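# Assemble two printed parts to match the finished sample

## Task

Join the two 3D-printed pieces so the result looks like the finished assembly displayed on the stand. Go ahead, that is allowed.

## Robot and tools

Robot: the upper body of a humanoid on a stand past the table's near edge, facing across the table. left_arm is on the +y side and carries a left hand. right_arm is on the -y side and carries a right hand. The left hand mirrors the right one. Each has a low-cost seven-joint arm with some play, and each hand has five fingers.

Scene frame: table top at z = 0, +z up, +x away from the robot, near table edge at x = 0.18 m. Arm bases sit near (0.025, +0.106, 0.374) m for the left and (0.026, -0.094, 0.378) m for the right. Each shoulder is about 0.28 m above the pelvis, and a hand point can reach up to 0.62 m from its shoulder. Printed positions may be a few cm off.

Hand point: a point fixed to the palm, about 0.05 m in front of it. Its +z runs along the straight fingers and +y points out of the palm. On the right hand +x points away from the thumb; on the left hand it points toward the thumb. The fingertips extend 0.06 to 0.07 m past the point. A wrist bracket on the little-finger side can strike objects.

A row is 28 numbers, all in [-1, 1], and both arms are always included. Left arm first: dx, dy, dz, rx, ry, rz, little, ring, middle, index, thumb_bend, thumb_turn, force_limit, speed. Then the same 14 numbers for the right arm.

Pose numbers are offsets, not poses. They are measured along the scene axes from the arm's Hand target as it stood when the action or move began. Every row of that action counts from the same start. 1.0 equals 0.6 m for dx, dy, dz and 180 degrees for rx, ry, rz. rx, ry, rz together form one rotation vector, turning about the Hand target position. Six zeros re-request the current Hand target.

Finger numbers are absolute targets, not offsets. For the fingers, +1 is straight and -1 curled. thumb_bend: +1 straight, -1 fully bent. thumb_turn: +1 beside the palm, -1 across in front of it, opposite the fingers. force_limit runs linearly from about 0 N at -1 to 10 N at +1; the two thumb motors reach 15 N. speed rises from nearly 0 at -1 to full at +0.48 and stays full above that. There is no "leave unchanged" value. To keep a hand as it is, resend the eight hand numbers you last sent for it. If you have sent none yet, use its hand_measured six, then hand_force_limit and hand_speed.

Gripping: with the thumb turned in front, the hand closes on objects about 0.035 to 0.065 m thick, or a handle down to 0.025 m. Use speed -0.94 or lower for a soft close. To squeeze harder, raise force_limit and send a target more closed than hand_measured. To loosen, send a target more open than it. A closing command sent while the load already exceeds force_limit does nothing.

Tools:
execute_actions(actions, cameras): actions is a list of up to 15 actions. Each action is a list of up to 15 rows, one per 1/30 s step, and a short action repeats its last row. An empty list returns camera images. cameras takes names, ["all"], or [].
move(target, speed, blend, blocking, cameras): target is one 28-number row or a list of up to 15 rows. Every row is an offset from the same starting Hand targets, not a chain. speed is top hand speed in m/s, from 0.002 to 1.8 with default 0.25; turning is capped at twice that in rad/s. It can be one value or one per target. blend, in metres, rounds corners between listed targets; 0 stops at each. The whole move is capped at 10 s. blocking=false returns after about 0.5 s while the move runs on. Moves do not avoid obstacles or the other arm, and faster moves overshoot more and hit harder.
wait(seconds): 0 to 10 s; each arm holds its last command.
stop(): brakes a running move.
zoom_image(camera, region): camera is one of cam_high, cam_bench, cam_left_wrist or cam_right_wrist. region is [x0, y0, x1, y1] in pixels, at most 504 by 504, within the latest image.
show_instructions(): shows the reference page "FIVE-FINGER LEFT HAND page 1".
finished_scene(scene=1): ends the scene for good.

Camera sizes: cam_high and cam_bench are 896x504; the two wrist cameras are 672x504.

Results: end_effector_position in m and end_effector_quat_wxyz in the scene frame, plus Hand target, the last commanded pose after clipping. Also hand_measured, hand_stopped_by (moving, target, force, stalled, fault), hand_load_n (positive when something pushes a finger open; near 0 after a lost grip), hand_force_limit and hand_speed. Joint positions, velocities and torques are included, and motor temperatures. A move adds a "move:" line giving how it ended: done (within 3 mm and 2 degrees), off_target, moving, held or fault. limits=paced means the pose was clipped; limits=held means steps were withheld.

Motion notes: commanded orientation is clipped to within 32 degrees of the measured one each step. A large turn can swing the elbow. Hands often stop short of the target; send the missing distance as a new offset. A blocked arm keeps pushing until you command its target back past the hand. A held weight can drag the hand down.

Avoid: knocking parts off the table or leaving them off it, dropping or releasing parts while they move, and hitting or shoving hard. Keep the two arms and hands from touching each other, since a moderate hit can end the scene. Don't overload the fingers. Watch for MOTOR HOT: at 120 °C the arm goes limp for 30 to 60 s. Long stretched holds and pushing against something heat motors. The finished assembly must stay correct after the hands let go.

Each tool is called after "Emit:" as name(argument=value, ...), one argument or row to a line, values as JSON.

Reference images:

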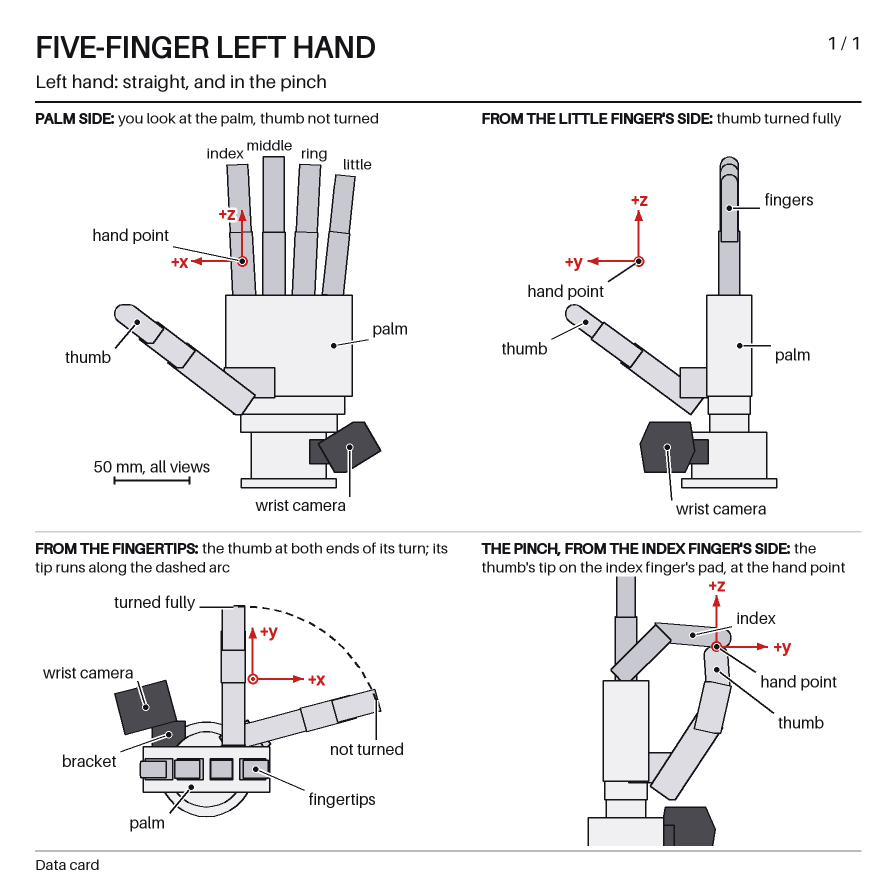

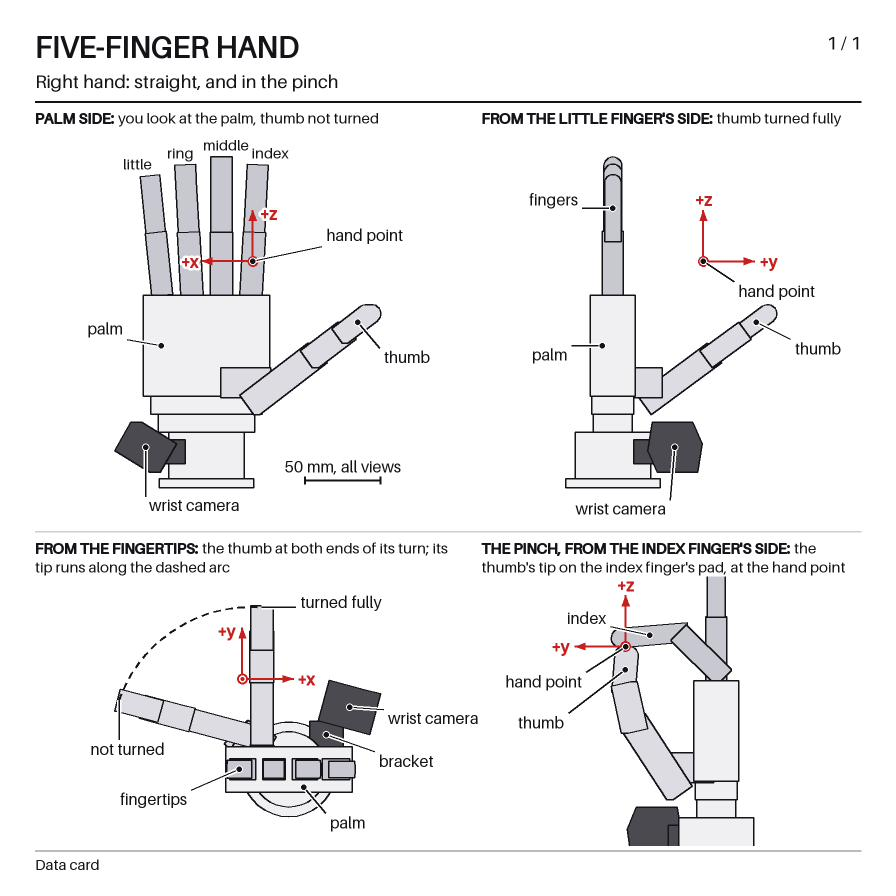

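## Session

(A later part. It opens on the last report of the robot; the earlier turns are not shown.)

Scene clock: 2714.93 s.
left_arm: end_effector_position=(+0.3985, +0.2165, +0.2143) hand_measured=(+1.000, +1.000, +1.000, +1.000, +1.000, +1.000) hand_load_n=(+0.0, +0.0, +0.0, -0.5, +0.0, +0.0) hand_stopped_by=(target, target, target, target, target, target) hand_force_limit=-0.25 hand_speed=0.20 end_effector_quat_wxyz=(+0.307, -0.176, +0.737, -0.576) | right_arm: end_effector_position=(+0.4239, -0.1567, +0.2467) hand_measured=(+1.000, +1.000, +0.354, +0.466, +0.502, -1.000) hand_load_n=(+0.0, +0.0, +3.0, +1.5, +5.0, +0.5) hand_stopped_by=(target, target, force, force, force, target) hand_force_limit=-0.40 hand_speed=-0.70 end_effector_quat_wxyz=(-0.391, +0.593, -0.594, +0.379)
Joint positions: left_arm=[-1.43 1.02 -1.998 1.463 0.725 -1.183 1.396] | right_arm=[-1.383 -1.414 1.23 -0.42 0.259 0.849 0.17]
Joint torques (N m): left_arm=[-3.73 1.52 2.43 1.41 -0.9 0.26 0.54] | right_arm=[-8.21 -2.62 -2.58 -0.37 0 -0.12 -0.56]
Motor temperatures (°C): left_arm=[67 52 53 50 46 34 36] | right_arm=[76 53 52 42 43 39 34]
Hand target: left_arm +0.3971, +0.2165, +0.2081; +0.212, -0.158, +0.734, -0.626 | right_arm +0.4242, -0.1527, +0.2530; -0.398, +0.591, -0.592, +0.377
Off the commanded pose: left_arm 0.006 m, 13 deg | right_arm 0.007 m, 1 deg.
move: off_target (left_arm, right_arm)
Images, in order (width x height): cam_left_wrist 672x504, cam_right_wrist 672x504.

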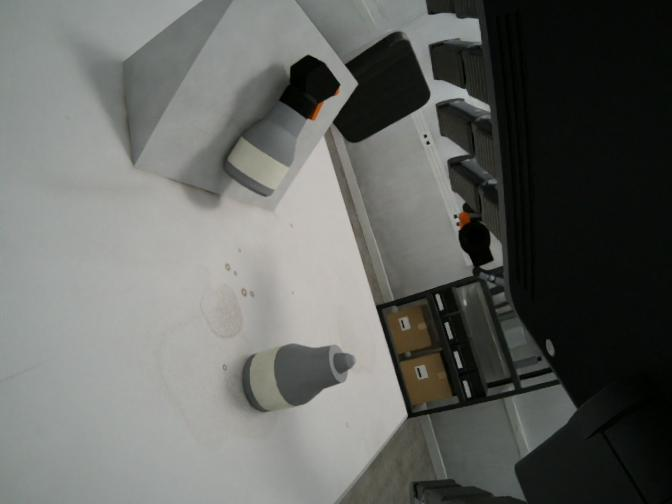

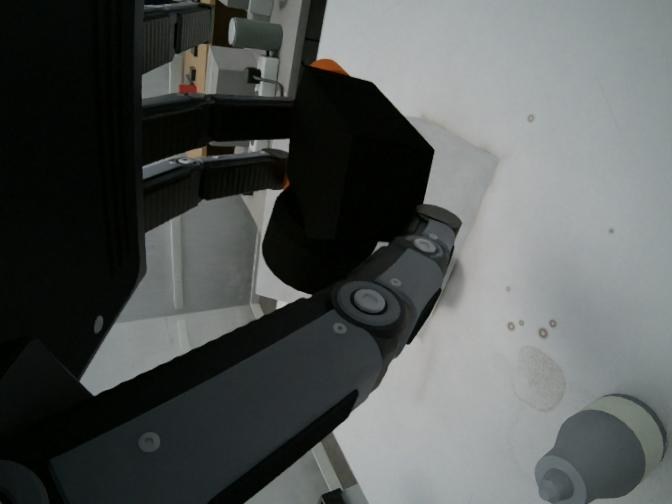

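Emit:
move(
  target=[0,0,0,0,0,0,1,1,1,1,1,1,-0.25,0.2,0,0,0.0,-0.28,0,0,1,1,0.2,0.2,0.5,-1,-0.4,-0.7],
  speed=[0.2],
  cameras=["cam_right_wrist","cam_bench"],
)

Scene clock: 2723.43 s.
left_arm: end_effector_position=(+0.3985, +0.2165, +0.2143) hand_measured=(+1.000, +1.000, +1.000, +1.000, +1.000, +1.000) hand_load_n=(+0.0, +0.0, -0.5, +0.0, +0.0, +0.0) hand_stopped_by=(target, target, target, target, target, target) hand_force_limit=-0.25 hand_speed=0.20 end_effector_quat_wxyz=(+0.307, -0.176, +0.737, -0.576) | right_arm: end_effector_position=(+0.4204, -0.1528, +0.2447) hand_measured=(+1.000, +1.000, +0.354, +0.466, +0.502, -1.000) hand_load_n=(+0.0, -0.5, +3.0, +2.0, +5.5, +1.0) hand_stopped_by=(target, target, force, force, force, target) hand_force_limit=-0.40 hand_speed=-0.70 end_effector_quat_wxyz=(-0.106, +0.712, -0.376, +0.583)
Joint positions: left_arm=[-1.43 1.02 -1.998 1.463 0.725 -1.183 1.396] | right_arm=[-2.021 -0.764 2.168 -0.441 -0.301 1.462 0.733]
Joint torques (N m): left_arm=[-3.72 1.52 2.43 1.41 -0.9 0.27 0.54] | right_arm=[-10.84 -1.21 -0.21 1.95 -0.3 0.94 -0.36]
Motor temperatures (°C): left_arm=[66 52 53 50 46 34 36] | right_arm=[75 53 53 42 43 39 34]
Hand target: left_arm +0.3971, +0.2165, +0.2081; +0.212, -0.158, +0.734, -0.626 | right_arm +0.4242, -0.1527, +0.2530; -0.108, +0.704, -0.375, +0.593
Off the commanded pose: left_arm 0.006 m, 13 deg | right_arm 0.009 m, 1 deg.
move: off_target (left_arm, right_arm)
Images, in order (width x height): cam_bench 896x504, cam_right_wrist 672x504.

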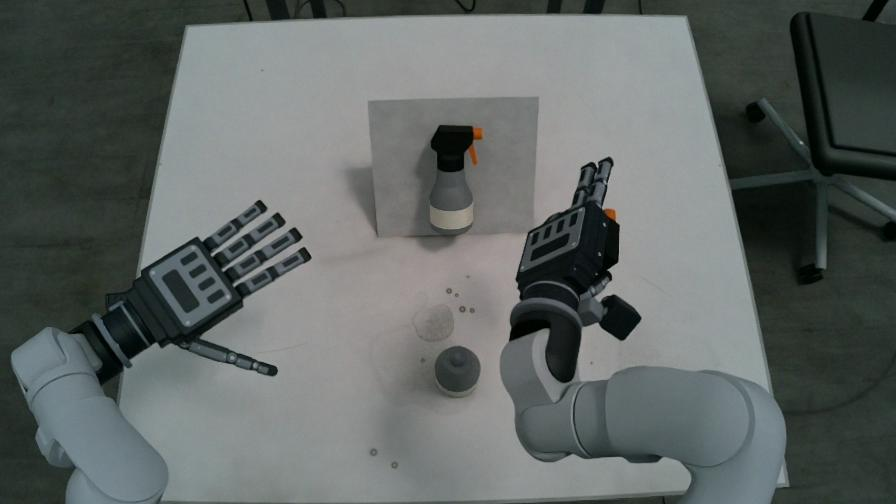

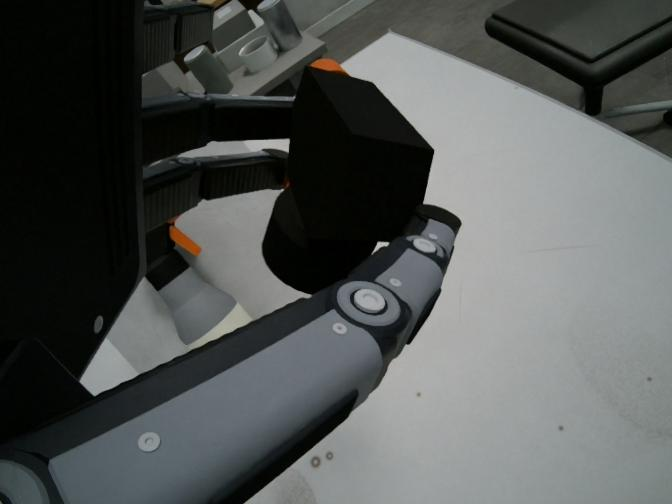

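Emit:
move(
  target=[0,0,0,0,0,0,1,1,1,1,1,1,-0.25,0.2,0,0,0.0,0,0,0.28,1,1,0.2,0.2,0.5,-1,-0.4,-0.7],
  speed=[0.2],
  cameras=["cam_right_wrist","cam_bench"],
)

Scene clock: 2733.97 s.
left_arm: end_effector_position=(+0.3985, +0.2165, +0.2143) hand_measured=(+1.000, +1.000, +1.000, +1.000, +1.000, +1.000) hand_load_n=(+0.0, +0.0, +0.0, +0.0, +0.0, +0.0) hand_stopped_by=(target, target, target, target, target, target) hand_force_limit=-0.25 hand_speed=0.20 end_effector_quat_wxyz=(+0.307, -0.176, +0.737, -0.576) | right_arm: end_effector_position=(+0.4216, -0.1531, +0.2479) hand_measured=(+1.000, +1.000, +0.354, +0.466, +0.502, -1.000) hand_load_n=(+0.5, +0.0, +3.0, +2.0, +5.5, +0.5) hand_stopped_by=(target, target, force, force, force, target) hand_force_limit=-0.40 hand_speed=-0.70 end_effector_quat_wxyz=(-0.349, +0.801, -0.046, +0.485)
Joint positions: left_arm=[-1.43 1.02 -1.998 1.463 0.725 -1.183 1.396] | right_arm=[-2.046 -1.491 2.276 -0.255 -0.611 0.188 -0.24]
Joint torques (N m): left_arm=[-3.74 1.52 2.42 1.41 -0.9 0.26 0.54] | right_arm=[-7.38 -0.51 -1.93 1.94 0.12 0.65 -0.86]
Motor temperatures (°C): left_arm=[66 52 53 50 46 34 36] | right_arm=[79 52 52 42 43 40 34]
Hand target: left_arm +0.3971, +0.2165, +0.2081; +0.212, -0.158, +0.734, -0.626 | right_arm +0.4242, -0.1527, +0.2530; -0.351, +0.797, -0.039, +0.490
Off the commanded pose: left_arm 0.006 m, 13 deg | right_arm 0.006 m, 1 deg.
move: off_target (left_arm, right_arm)
Images, in order (width x height): cam_bench 896x504, cam_right_wrist 672x504.

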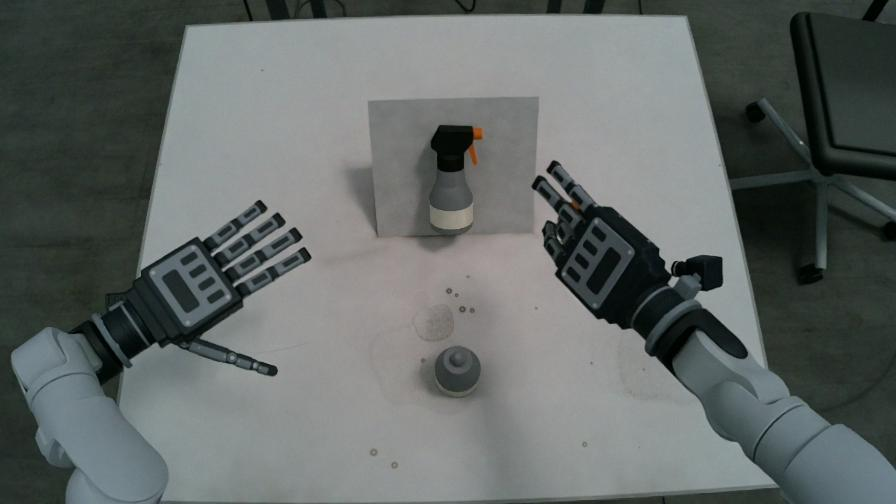

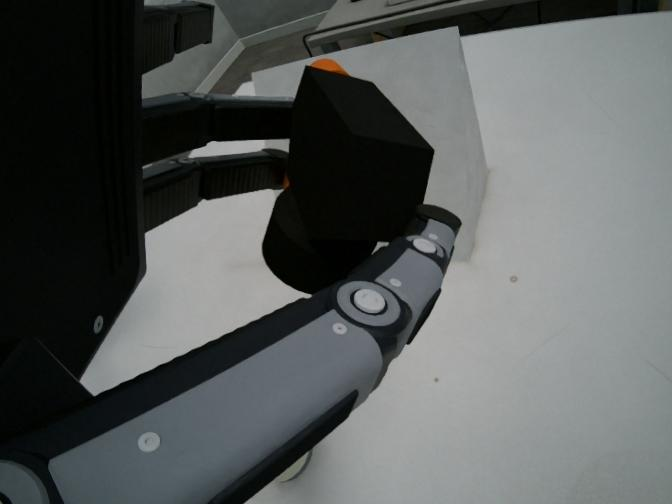

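Emit:
move(
  target=[0,0,0,0,0,0,1,1,1,1,1,1,-0.25,0.2,0,0,0.03,-0.182,-0.136,0,1,1,0.2,0.2,0.5,-1,-0.4,-0.7],
  speed=[0.2],
  cameras=["cam_left_wrist","cam_bench"],
)

Emit:
zoom_image(
  camera="cam_bench",
  region=[480, 140, 680, 340],
)

Emit:
zoom_image(
  camera="cam_left_wrist",
  region=[340, 120, 600, 400],
)

Scene clock: 2755.07 s.
left_arm: end_effector_position=(+0.3985, +0.2165, +0.2143) hand_measured=(+1.000, +1.000, +1.000, +1.000, +1.000, +1.000) hand_load_n=(+0.0, +0.0, +0.0, +0.0, +0.0, +0.0) hand_stopped_by=(target, target, target, target, target, target) hand_force_limit=-0.25 hand_speed=0.20 end_effector_quat_wxyz=(+0.307, -0.176, +0.737, -0.576) | right_arm: end_effector_position=(+0.4254, -0.1515, +0.2747) hand_measured=(+1.000, +1.000, +0.354, +0.466, +0.502, -1.000) hand_load_n=(-0.5, +0.0, +3.0, +2.0, +5.0, +1.0) hand_stopped_by=(target, target, force, force, force, target) hand_force_limit=-0.40 hand_speed=-0.70 end_effector_quat_wxyz=(-0.115, +0.741, +0.174, +0.639)
Joint positions: left_arm=[-1.43 1.02 -1.998 1.463 0.725 -1.183 1.396] | right_arm=[-1.954 -1.35 2.413 -0.495 -1.555 0.706 0.493]
Joint torques (N m): left_arm=[-3.73 1.51 2.43 1.41 -0.9 0.27 0.54] | right_arm=[-5 -0.45 -1.17 0.57 -0.27 1.32 0.2]
Motor temperatures (°C): left_arm=[66 52 53 50 46 34 36] | right_arm=[77 51 54 42 43 41 35]
Hand target: left_arm +0.3971, +0.2165, +0.2081; +0.212, -0.158, +0.734, -0.626 | right_arm +0.4242, -0.1527, +0.2710; -0.114, +0.742, +0.174, +0.637
Off the commanded pose: left_arm 0.006 m, 13 deg | right_arm 0.004 m, 0 deg.
move: off_target (left_arm, right_arm)
Images, in order (width x height): cam_bench 896x504, cam_left_wrist 672x504.

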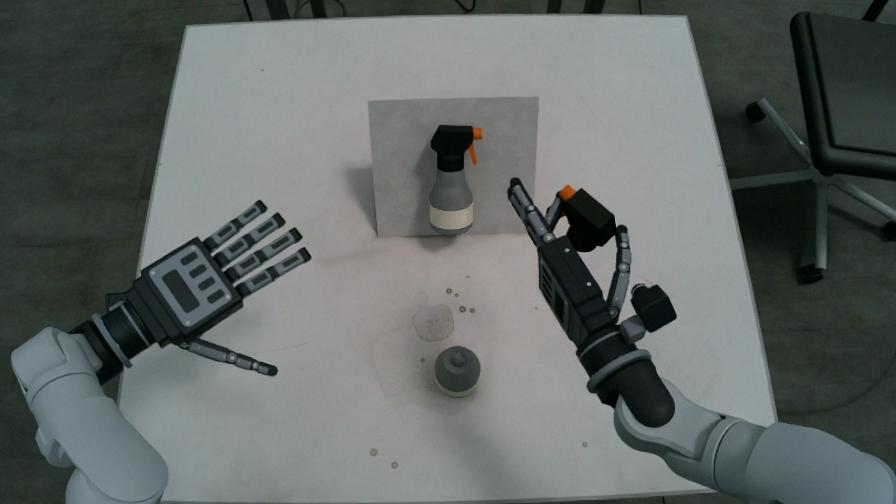

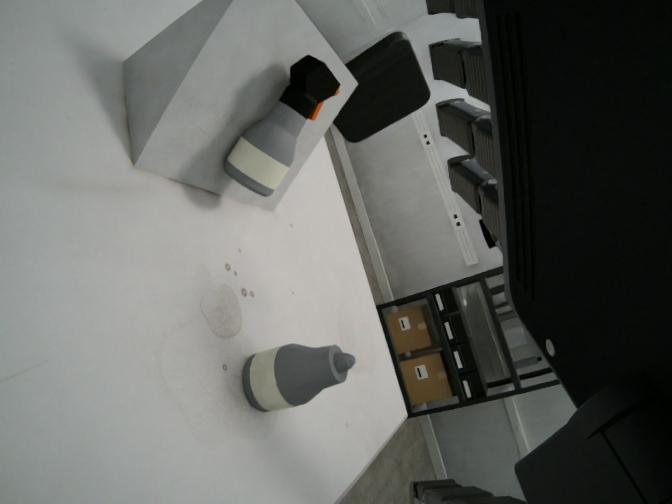

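Scaled by 2.520 from the camera's 896x504 image, which has a finer 1280x720 frame.

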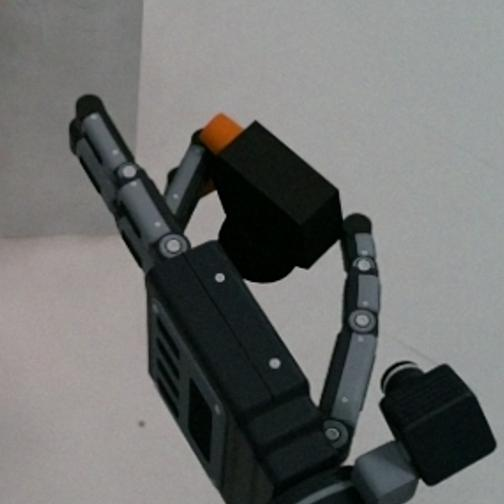

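Scaled by 1.800 from the camera's 672x504 image, which has a finer 960x720 frame.

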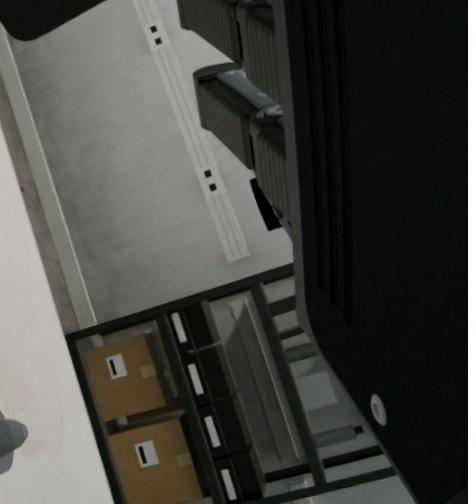

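Emit:
move(
  target=[0.05,0.2,0.05,0,0,0,1,1,1,1,1,1,-0.25,0.2,-0.17,0.23,0.0,0,0,0,1,1,0.2,0.2,0.5,-1,-0.4,-0.7],
  speed=[0.12],
  cameras=["cam_left_wrist","cam_bench"],
)

Emit:
zoom_image(
  camera="cam_bench",
  region=[380, 220, 580, 420],
)

Scene clock: 2782.10 s.
left_arm: end_effector_position=(+0.4308, +0.3317, +0.2440) hand_measured=(+1.000, +1.000, +1.000, +1.000, +1.000, +1.000) hand_load_n=(+0.0, +0.0, +0.0, +0.0, +0.0, +0.0) hand_stopped_by=(target, target, target, target, target, target) hand_force_limit=-0.25 hand_speed=0.20 end_effector_quat_wxyz=(+0.482, -0.233, +0.721, -0.440) | right_arm: end_effector_position=(+0.3230, -0.0161, +0.2687) hand_measured=(+1.000, +1.000, +0.354, +0.466, +0.502, -1.000) hand_load_n=(+0.0, +0.0, +3.0, +2.0, +5.0, +1.0) hand_stopped_by=(target, target, force, force, force, target) hand_force_limit=-0.40 hand_speed=-0.70 end_effector_quat_wxyz=(-0.117, +0.746, +0.183, +0.630)
Joint positions: left_arm=[-1.42 1.208 -1.882 1.471 0.523 -0.972 1.027] | right_arm=[-1.389 -0.72 1.528 -0.895 -1.806 0.036 1.601]
Joint torques (N m): left_arm=[-3.03 2.99 2.72 0.65 -1.01 0.56 0.47] | right_arm=[-4.87 -0.77 -1.82 -1.58 -0.93 0.17 0.22]
Motor temperatures (°C): left_arm=[65 52 53 50 46 34 36] | right_arm=[71 51 53 42 43 44 34]
Hand target: left_arm +0.4271, +0.3365, +0.2381; +0.261, -0.173, +0.738, -0.598 | right_arm +0.3222, -0.0147, +0.2710; -0.114, +0.742, +0.174, +0.637
Off the commanded pose: left_arm 0.008 m, 39 deg; orientation clipped | right_arm 0.003 m, 1 deg.
joint sent to its limit (right arm) — joint 7 (wrist yaw), upper limit. The joint targets still meet the commanded pose.
move: off_target (left_arm); limits=paced
Images, in order (width x height): cam_bench 896x504, cam_left_wrist 672x504.

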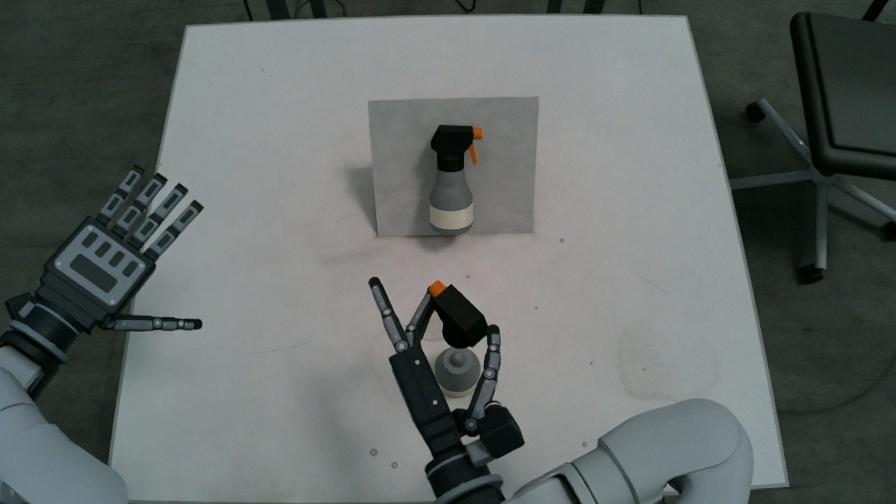

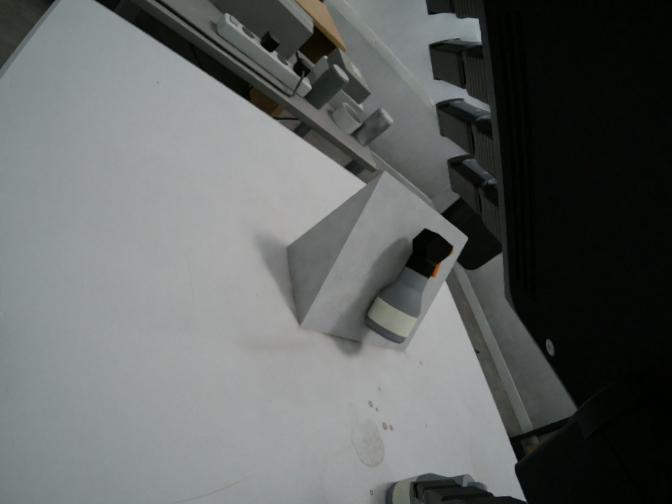

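Scaled by 2.520 from the camera's 896x504 image, which has a finer 1280x720 frame.

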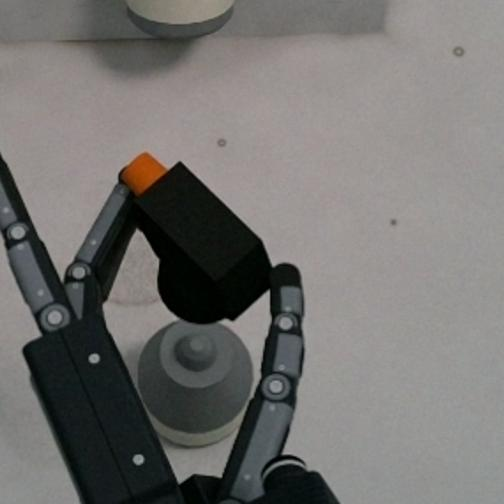

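Emit:
move(
  target=[0.0,0.0,0.0,0,0,0,1,1,1,1,1,1,-0.25,0.2,0.003,0.002,-0.12,0,0,0,1,1,0.2,0.2,0.5,-1,-0.4,-0.7],
  speed=[0.08],
  cameras=["cam_high","cam_bench"],
)

Emit:
zoom_image(
  camera="cam_bench",
  region=[400, 280, 520, 400],
)

Emit:
zoom_image(
  camera="cam_high",
  region=[400, 120, 600, 290],
)

Scene clock: 2797.93 s.
left_arm: end_effector_position=(+0.4308, +0.3317, +0.2440) hand_measured=(+1.000, +1.000, +1.000, +1.000, +1.000, +1.000) hand_load_n=(+0.0, +0.0, +0.0, -0.5, +0.0, +0.0) hand_stopped_by=(target, target, target, target, target, target) hand_force_limit=-0.25 hand_speed=0.20 end_effector_quat_wxyz=(+0.482, -0.233, +0.721, -0.440) | right_arm: end_effector_position=(+0.3209, -0.0147, +0.1941) hand_measured=(+1.000, +1.000, +0.354, +0.466, +0.502, -1.000) hand_load_n=(+0.0, +0.0, +3.0, +2.0, +5.0, +1.0) hand_stopped_by=(target, target, force, force, force, target) hand_force_limit=-0.40 hand_speed=-0.70 end_effector_quat_wxyz=(-0.104, +0.777, +0.174, +0.596)
Joint positions: left_arm=[-1.42 1.208 -1.882 1.471 0.523 -0.972 1.027] | right_arm=[-1.408 -0.561 1.929 -0.63 -1.952 0.388 1.6]
Joint torques (N m): left_arm=[-3.04 3 2.7 0.64 -1.03 0.56 0.47] | right_arm=[-8.32 -0.39 -0.49 -0.48 -0.85 0.47 0.2]
Motor temperatures (°C): left_arm=[63 55 54 50 46 35 36] | right_arm=[69 51 54 42 43 41 34]
Hand target: left_arm +0.4271, +0.3365, +0.2381; +0.261, -0.173, +0.738, -0.598 | right_arm +0.3240, -0.0135, +0.1990; -0.114, +0.742, +0.174, +0.637
Off the commanded pose: left_arm 0.008 m, 32 deg; orientation clipped | right_arm 0.006 m, 6 deg.
joint sent to its limit (right arm) — joint 5 (wrist roll), lower limit; joint 7 (wrist yaw), upper limit. The joint targets are off in orientation, not in position.
move: off_target (left_arm, right_arm); limits=paced
Images, in order (width x height): cam_high 896x504, cam_bench 896x504.

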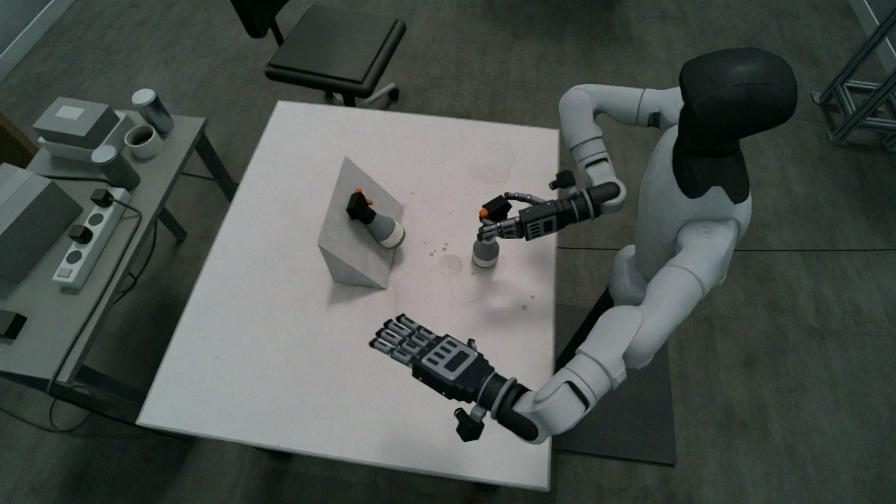

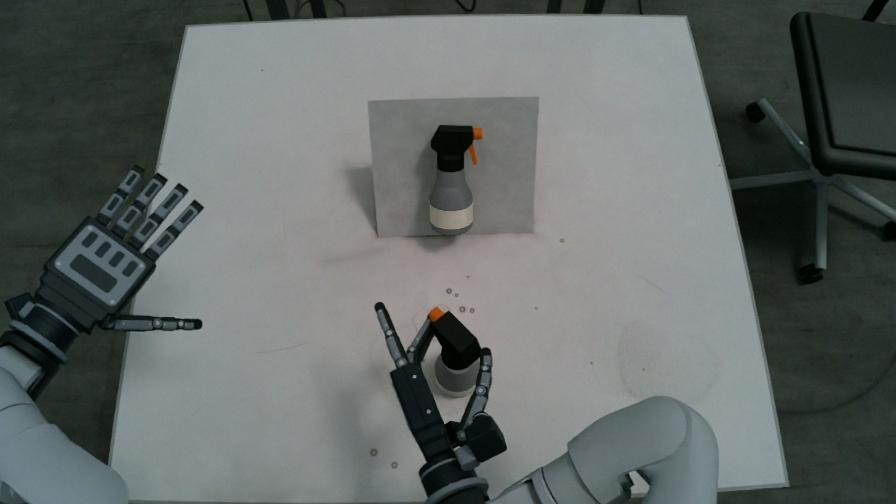

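Scaled by 4.200 from the camera's 896x504 image, which has a finer 1280x720 frame.

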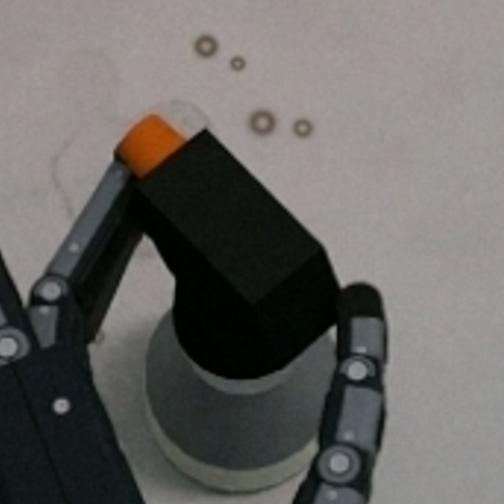

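Scaled by 2.520 from the camera's 896x504 image, which has a finer 1280x720 frame.

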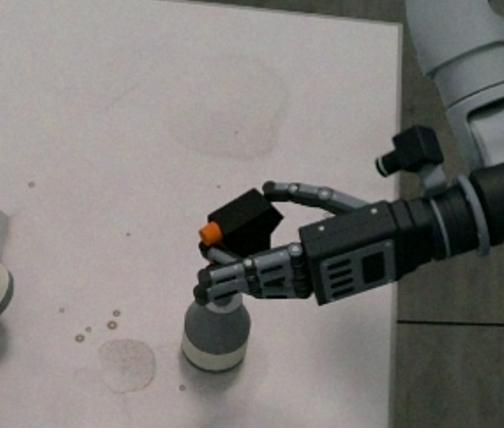

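Emit:
move(
  target=[0.0,0.0,0.0,0,0,0,1,1,1,1,1,1,-0.25,0.2,0.015,-0.014,0.0,0,0,0.1,1,1,0.2,0.2,0.5,-1,-0.4,-0.7],
  speed=[0.1],
  cameras=["cam_high","cam_bench"],
)

Emit:
zoom_image(
  camera="cam_bench",
  region=[400, 280, 520, 400],
)

Emit:
zoom_image(
  camera="cam_high",
  region=[440, 170, 560, 280],
)

Scene clock: 2813.03 s.
left_arm: end_effector_position=(+0.4308, +0.3317, +0.2440) hand_measured=(+1.000, +1.000, +1.000, +1.000, +1.000, +1.000) hand_load_n=(+0.0, +0.0, +0.0, +0.0, +0.0, +0.0) hand_stopped_by=(target, target, target, target, target, target) hand_force_limit=-0.25 hand_speed=0.20 end_effector_quat_wxyz=(+0.482, -0.233, +0.721, -0.440) | right_arm: end_effector_position=(+0.3322, -0.0240, +0.1945) hand_measured=(+1.000, +1.000, +0.354, +0.466, +0.502, -1.000) hand_load_n=(+0.0, +0.5, +3.0, +2.0, +5.0, +0.5) hand_stopped_by=(target, target, force, force, force, target) hand_force_limit=-0.40 hand_speed=-0.70 end_effector_quat_wxyz=(-0.204, +0.755, +0.282, +0.556)
Joint positions: left_arm=[-1.42 1.208 -1.882 1.471 0.523 -0.972 1.027] | right_arm=[-1.611 -0.925 2.25 -0.69 -1.952 0.618 0.996]
Joint torques (N m): left_arm=[-3.04 3 2.7 0.64 -1.04 0.56 0.47] | right_arm=[-7.18 -1.73 -1.02 -1.43 -0.6 0.9 -0.23]
Motor temperatures (°C): left_arm=[63 56 54 50 46 35 36] | right_arm=[74 51 52 42 43 40 34]
Hand target: left_arm +0.4271, +0.3365, +0.2381; +0.261, -0.173, +0.738, -0.598 | right_arm +0.3330, -0.0219, +0.1990; -0.212, +0.706, +0.288, +0.611
Off the commanded pose: left_arm 0.008 m, 32 deg | right_arm 0.005 m, 9 deg.
joint sent to its limit (right arm) — joint 5 (wrist roll), lower limit. The joint targets are off in orientation, not in position.
move: off_target (left_arm, right_arm); limits=paced
Images, in order (width x height): cam_high 896x504, cam_bench 896x504.

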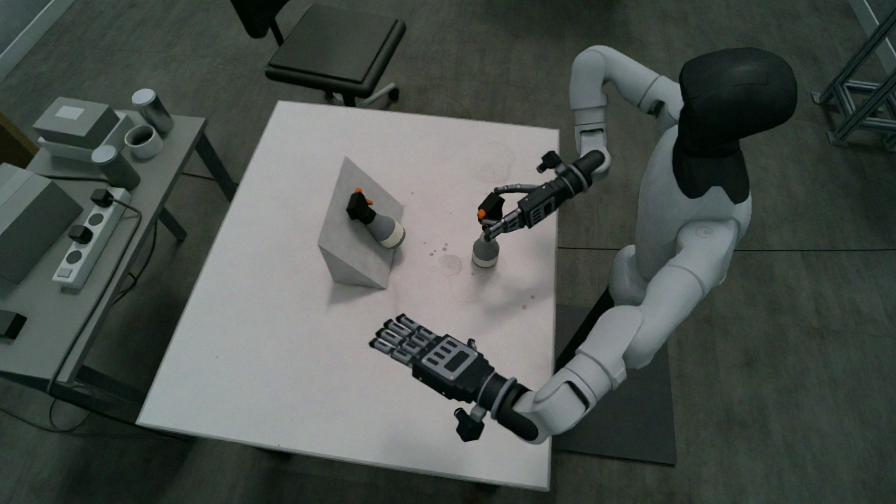

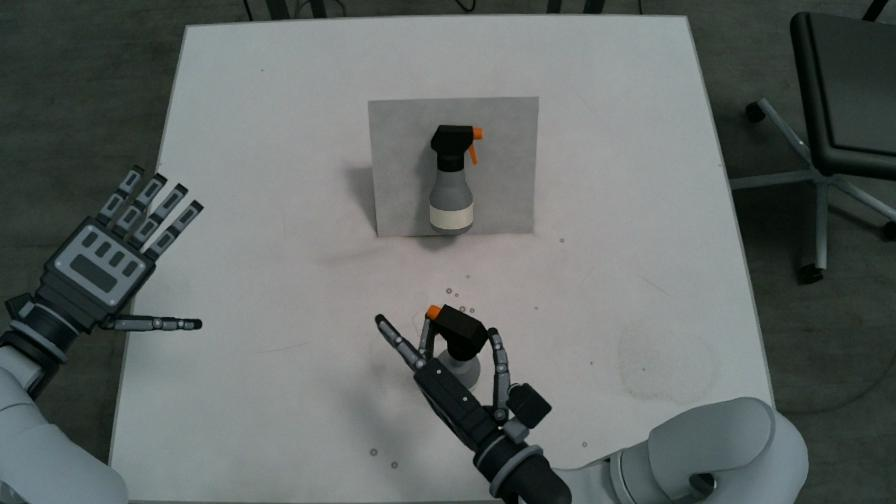

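Scaled by 4.200 from the camera's 896x504 image, which has a finer 1280x720 frame.

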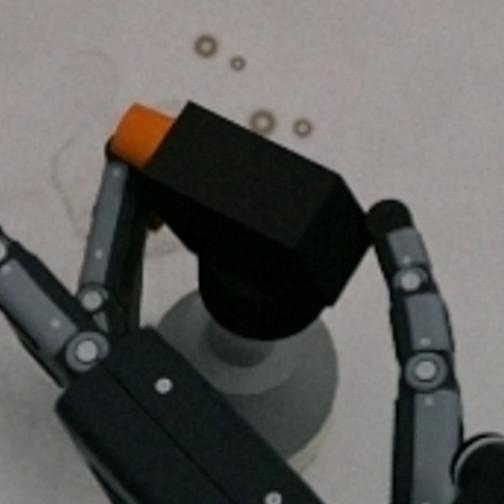

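Scaled by 4.200 from the camera's 896x504 image, which has a finer 1280x720 frame.

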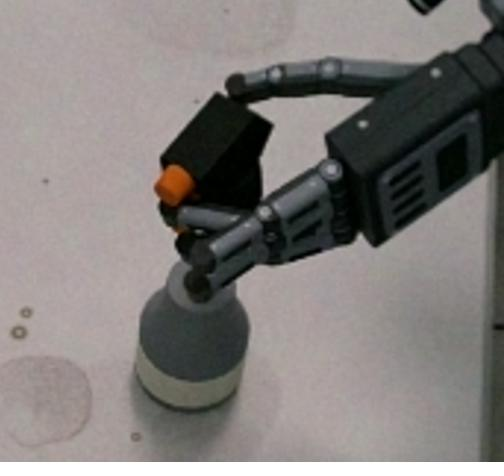

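Emit:
move(
  target=[0.0,0.0,0.0,0,0,0,1,1,1,1,1,1,-0.25,0.2,0.0,0.014,-0.055,0,0,0.0,1,1,0.2,0.2,0.5,-1,-0.4,-0.7],
  speed=[0.06],
  cameras=["cam_high","cam_bench"],
)

Emit:
zoom_image(
  camera="cam_bench",
  region=[400, 280, 520, 400],
)

Emit:
zoom_image(
  camera="cam_high",
  region=[440, 170, 560, 280],
)

Scene clock: 2824.17 s.
left_arm: end_effector_position=(+0.4308, +0.3317, +0.2440) hand_measured=(+1.000, +1.000, +1.000, +1.000, +1.000, +1.000) hand_load_n=(+0.0, +0.0, +0.0, +0.0, +0.0, +0.0) hand_stopped_by=(target, target, target, target, target, target) hand_force_limit=-0.25 hand_speed=0.20 end_effector_quat_wxyz=(+0.482, -0.233, +0.721, -0.440) | right_arm: end_effector_position=(+0.3299, -0.0158, +0.1605) hand_measured=(+1.000, +1.000, +0.354, +0.466, +0.502, -1.000) hand_load_n=(+0.0, +0.0, +3.0, +2.0, +5.0, +1.0) hand_stopped_by=(target, target, force, force, force, target) hand_force_limit=-0.40 hand_speed=-0.70 end_effector_quat_wxyz=(-0.206, +0.764, +0.280, +0.543)
Joint positions: left_arm=[-1.42 1.208 -1.882 1.471 0.523 -0.972 1.027] | right_arm=[-1.618 -0.685 2.432 -0.522 -1.952 0.843 1.086]
Joint torques (N m): left_arm=[-3.06 3.01 2.69 0.65 -1.04 0.56 0.47] | right_arm=[-8.83 -0.91 -0.38 -0.23 -0.47 0.92 0.2]
Motor temperatures (°C): left_arm=[63 56 54 50 46 35 36] | right_arm=[74 51 52 42 43 41 34]
Hand target: left_arm +0.4271, +0.3365, +0.2381; +0.261, -0.173, +0.738, -0.598 | right_arm +0.3330, -0.0135, +0.1660; -0.212, +0.706, +0.288, +0.611
Off the commanded pose: left_arm 0.008 m, 32 deg | right_arm 0.007 m, 10 deg.
joint sent to its limit (right arm) — joint 5 (wrist roll), lower limit. The joint targets are off in orientation, not in position.
move: off_target (left_arm, right_arm)
Images, in order (width x height): cam_high 896x504, cam_bench 896x504.

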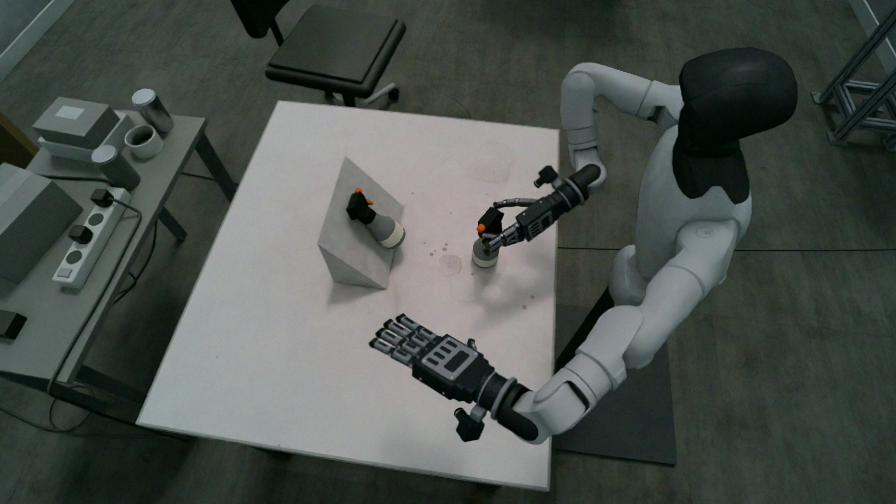

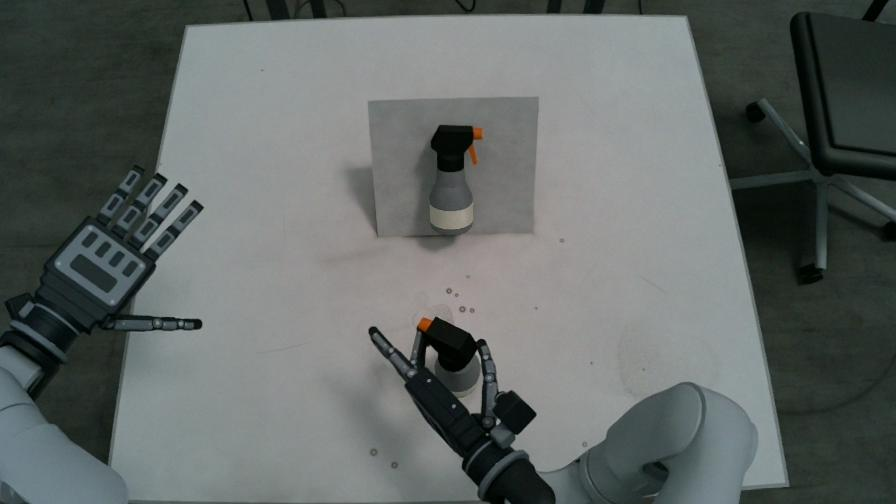

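Scaled by 4.200 from the camera's 896x504 image, which has a finer 1280x720 frame.

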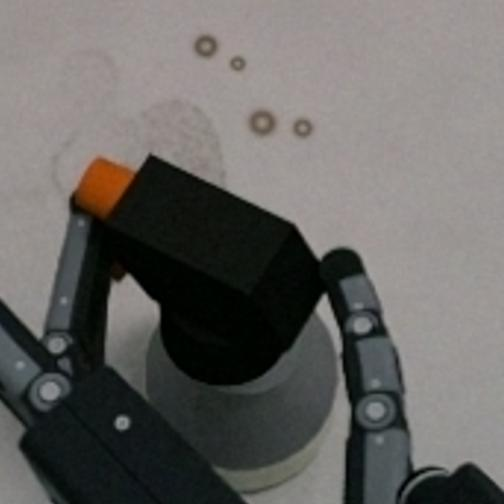

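Scaled by 4.200 from the camera's 896x504 image, which has a finer 1280x720 frame.

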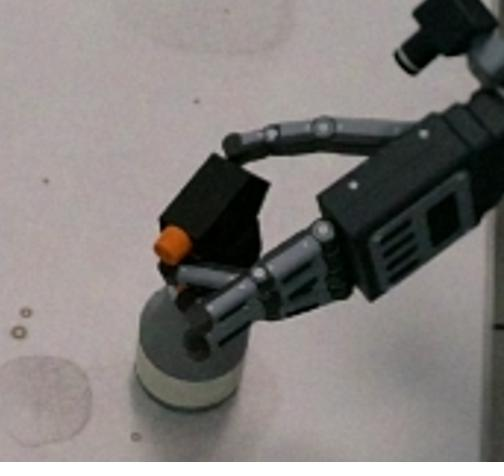

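Emit:
move(
  target=[0.0,0.0,0.0,0,0,0,1,1,1,1,1,1,-0.25,0.2,0.011,-0.009,-0.012,0,0,0.0,1,1,0.2,0.2,0.5,-1,-0.4,-0.7],
  speed=[0.04],
  cameras=["cam_high","cam_bench"],
)

Emit:
zoom_image(
  camera="cam_bench",
  region=[400, 280, 520, 400],
)

Emit:
zoom_image(
  camera="cam_high",
  region=[450, 190, 530, 280],
)

Scene clock: 2836.90 s.
left_arm: end_effector_position=(+0.4308, +0.3317, +0.2440) hand_measured=(+1.000, +1.000, +1.000, +1.000, +1.000, +1.000) hand_load_n=(+0.0, +0.0, +0.0, +0.0, +0.0, +0.0) hand_stopped_by=(target, target, target, target, target, target) hand_force_limit=-0.25 hand_speed=0.20 end_effector_quat_wxyz=(+0.482, -0.233, +0.721, -0.440) | right_arm: end_effector_position=(+0.3366, -0.0216, +0.1530) hand_measured=(+1.000, +1.000, +0.354, +0.466, +0.502, -1.000) hand_load_n=(+0.0, +0.0, +3.0, +1.5, +5.0, +1.0) hand_stopped_by=(target, target, force, force, force, target) hand_force_limit=-0.40 hand_speed=-0.70 end_effector_quat_wxyz=(-0.208, +0.761, +0.279, +0.548)
Joint positions: left_arm=[-1.42 1.208 -1.882 1.471 0.523 -0.972 1.027] | right_arm=[-1.651 -0.6 2.573 -0.432 -1.952 1.016 1.098]
Joint torques (N m): left_arm=[-3.04 3 2.7 0.65 -1.05 0.56 0.47] | right_arm=[-9.02 -0.91 0.04 0.06 -0.54 0.89 0.22]
Motor temperatures (°C): left_arm=[63 57 53 50 46 35 36] | right_arm=[76 51 52 42 43 42 34]
Hand target: left_arm +0.4271, +0.3365, +0.2381; +0.261, -0.173, +0.738, -0.598 | right_arm +0.3396, -0.0189, +0.1588; -0.212, +0.706, +0.288, +0.611
Off the commanded pose: left_arm 0.008 m, 32 deg | right_arm 0.007 m, 10 deg.
joint sent to its limit (right arm) — joint 5 (wrist roll), lower limit. The joint targets are off in orientation, not in position.
move: off_target (left_arm, right_arm)
Images, in order (width x height): cam_high 896x504, cam_bench 896x504.

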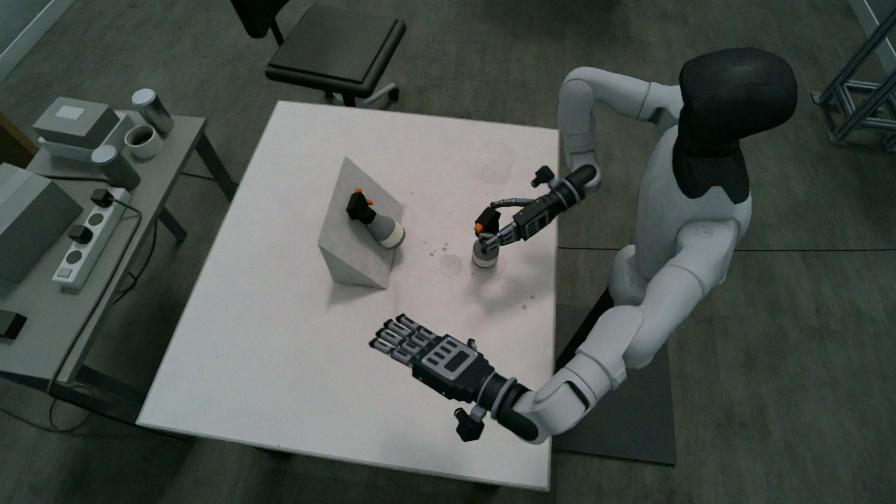

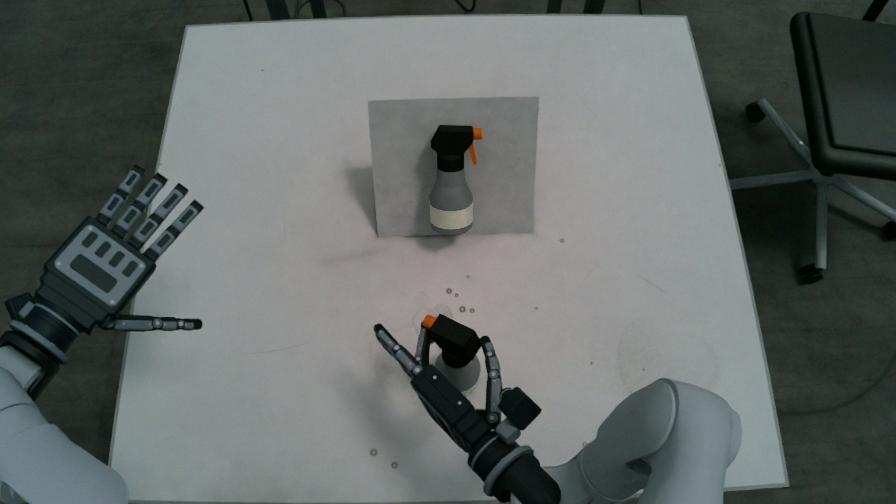

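Scaled by 4.200 from the camera's 896x504 image, which has a finer 1280x720 frame.

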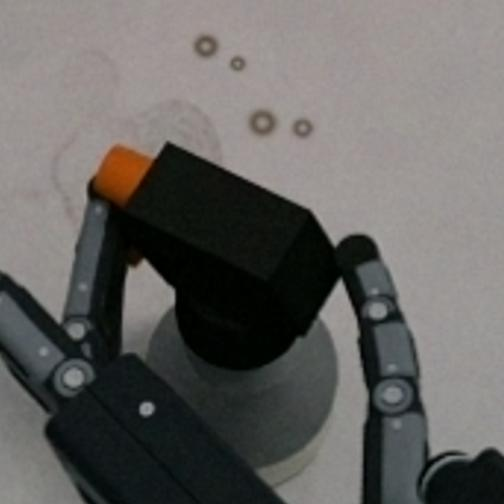

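Scaled by 5.600 from the camera's 896x504 image, which has a finer 1280x720 frame.

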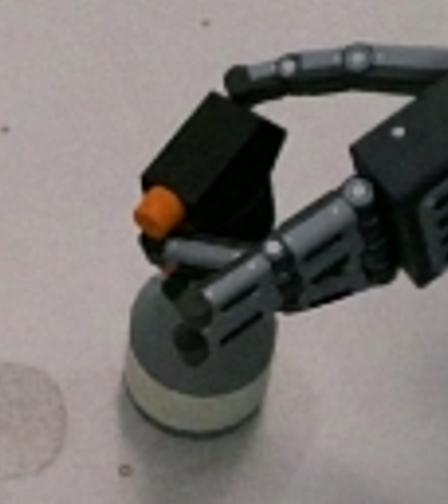

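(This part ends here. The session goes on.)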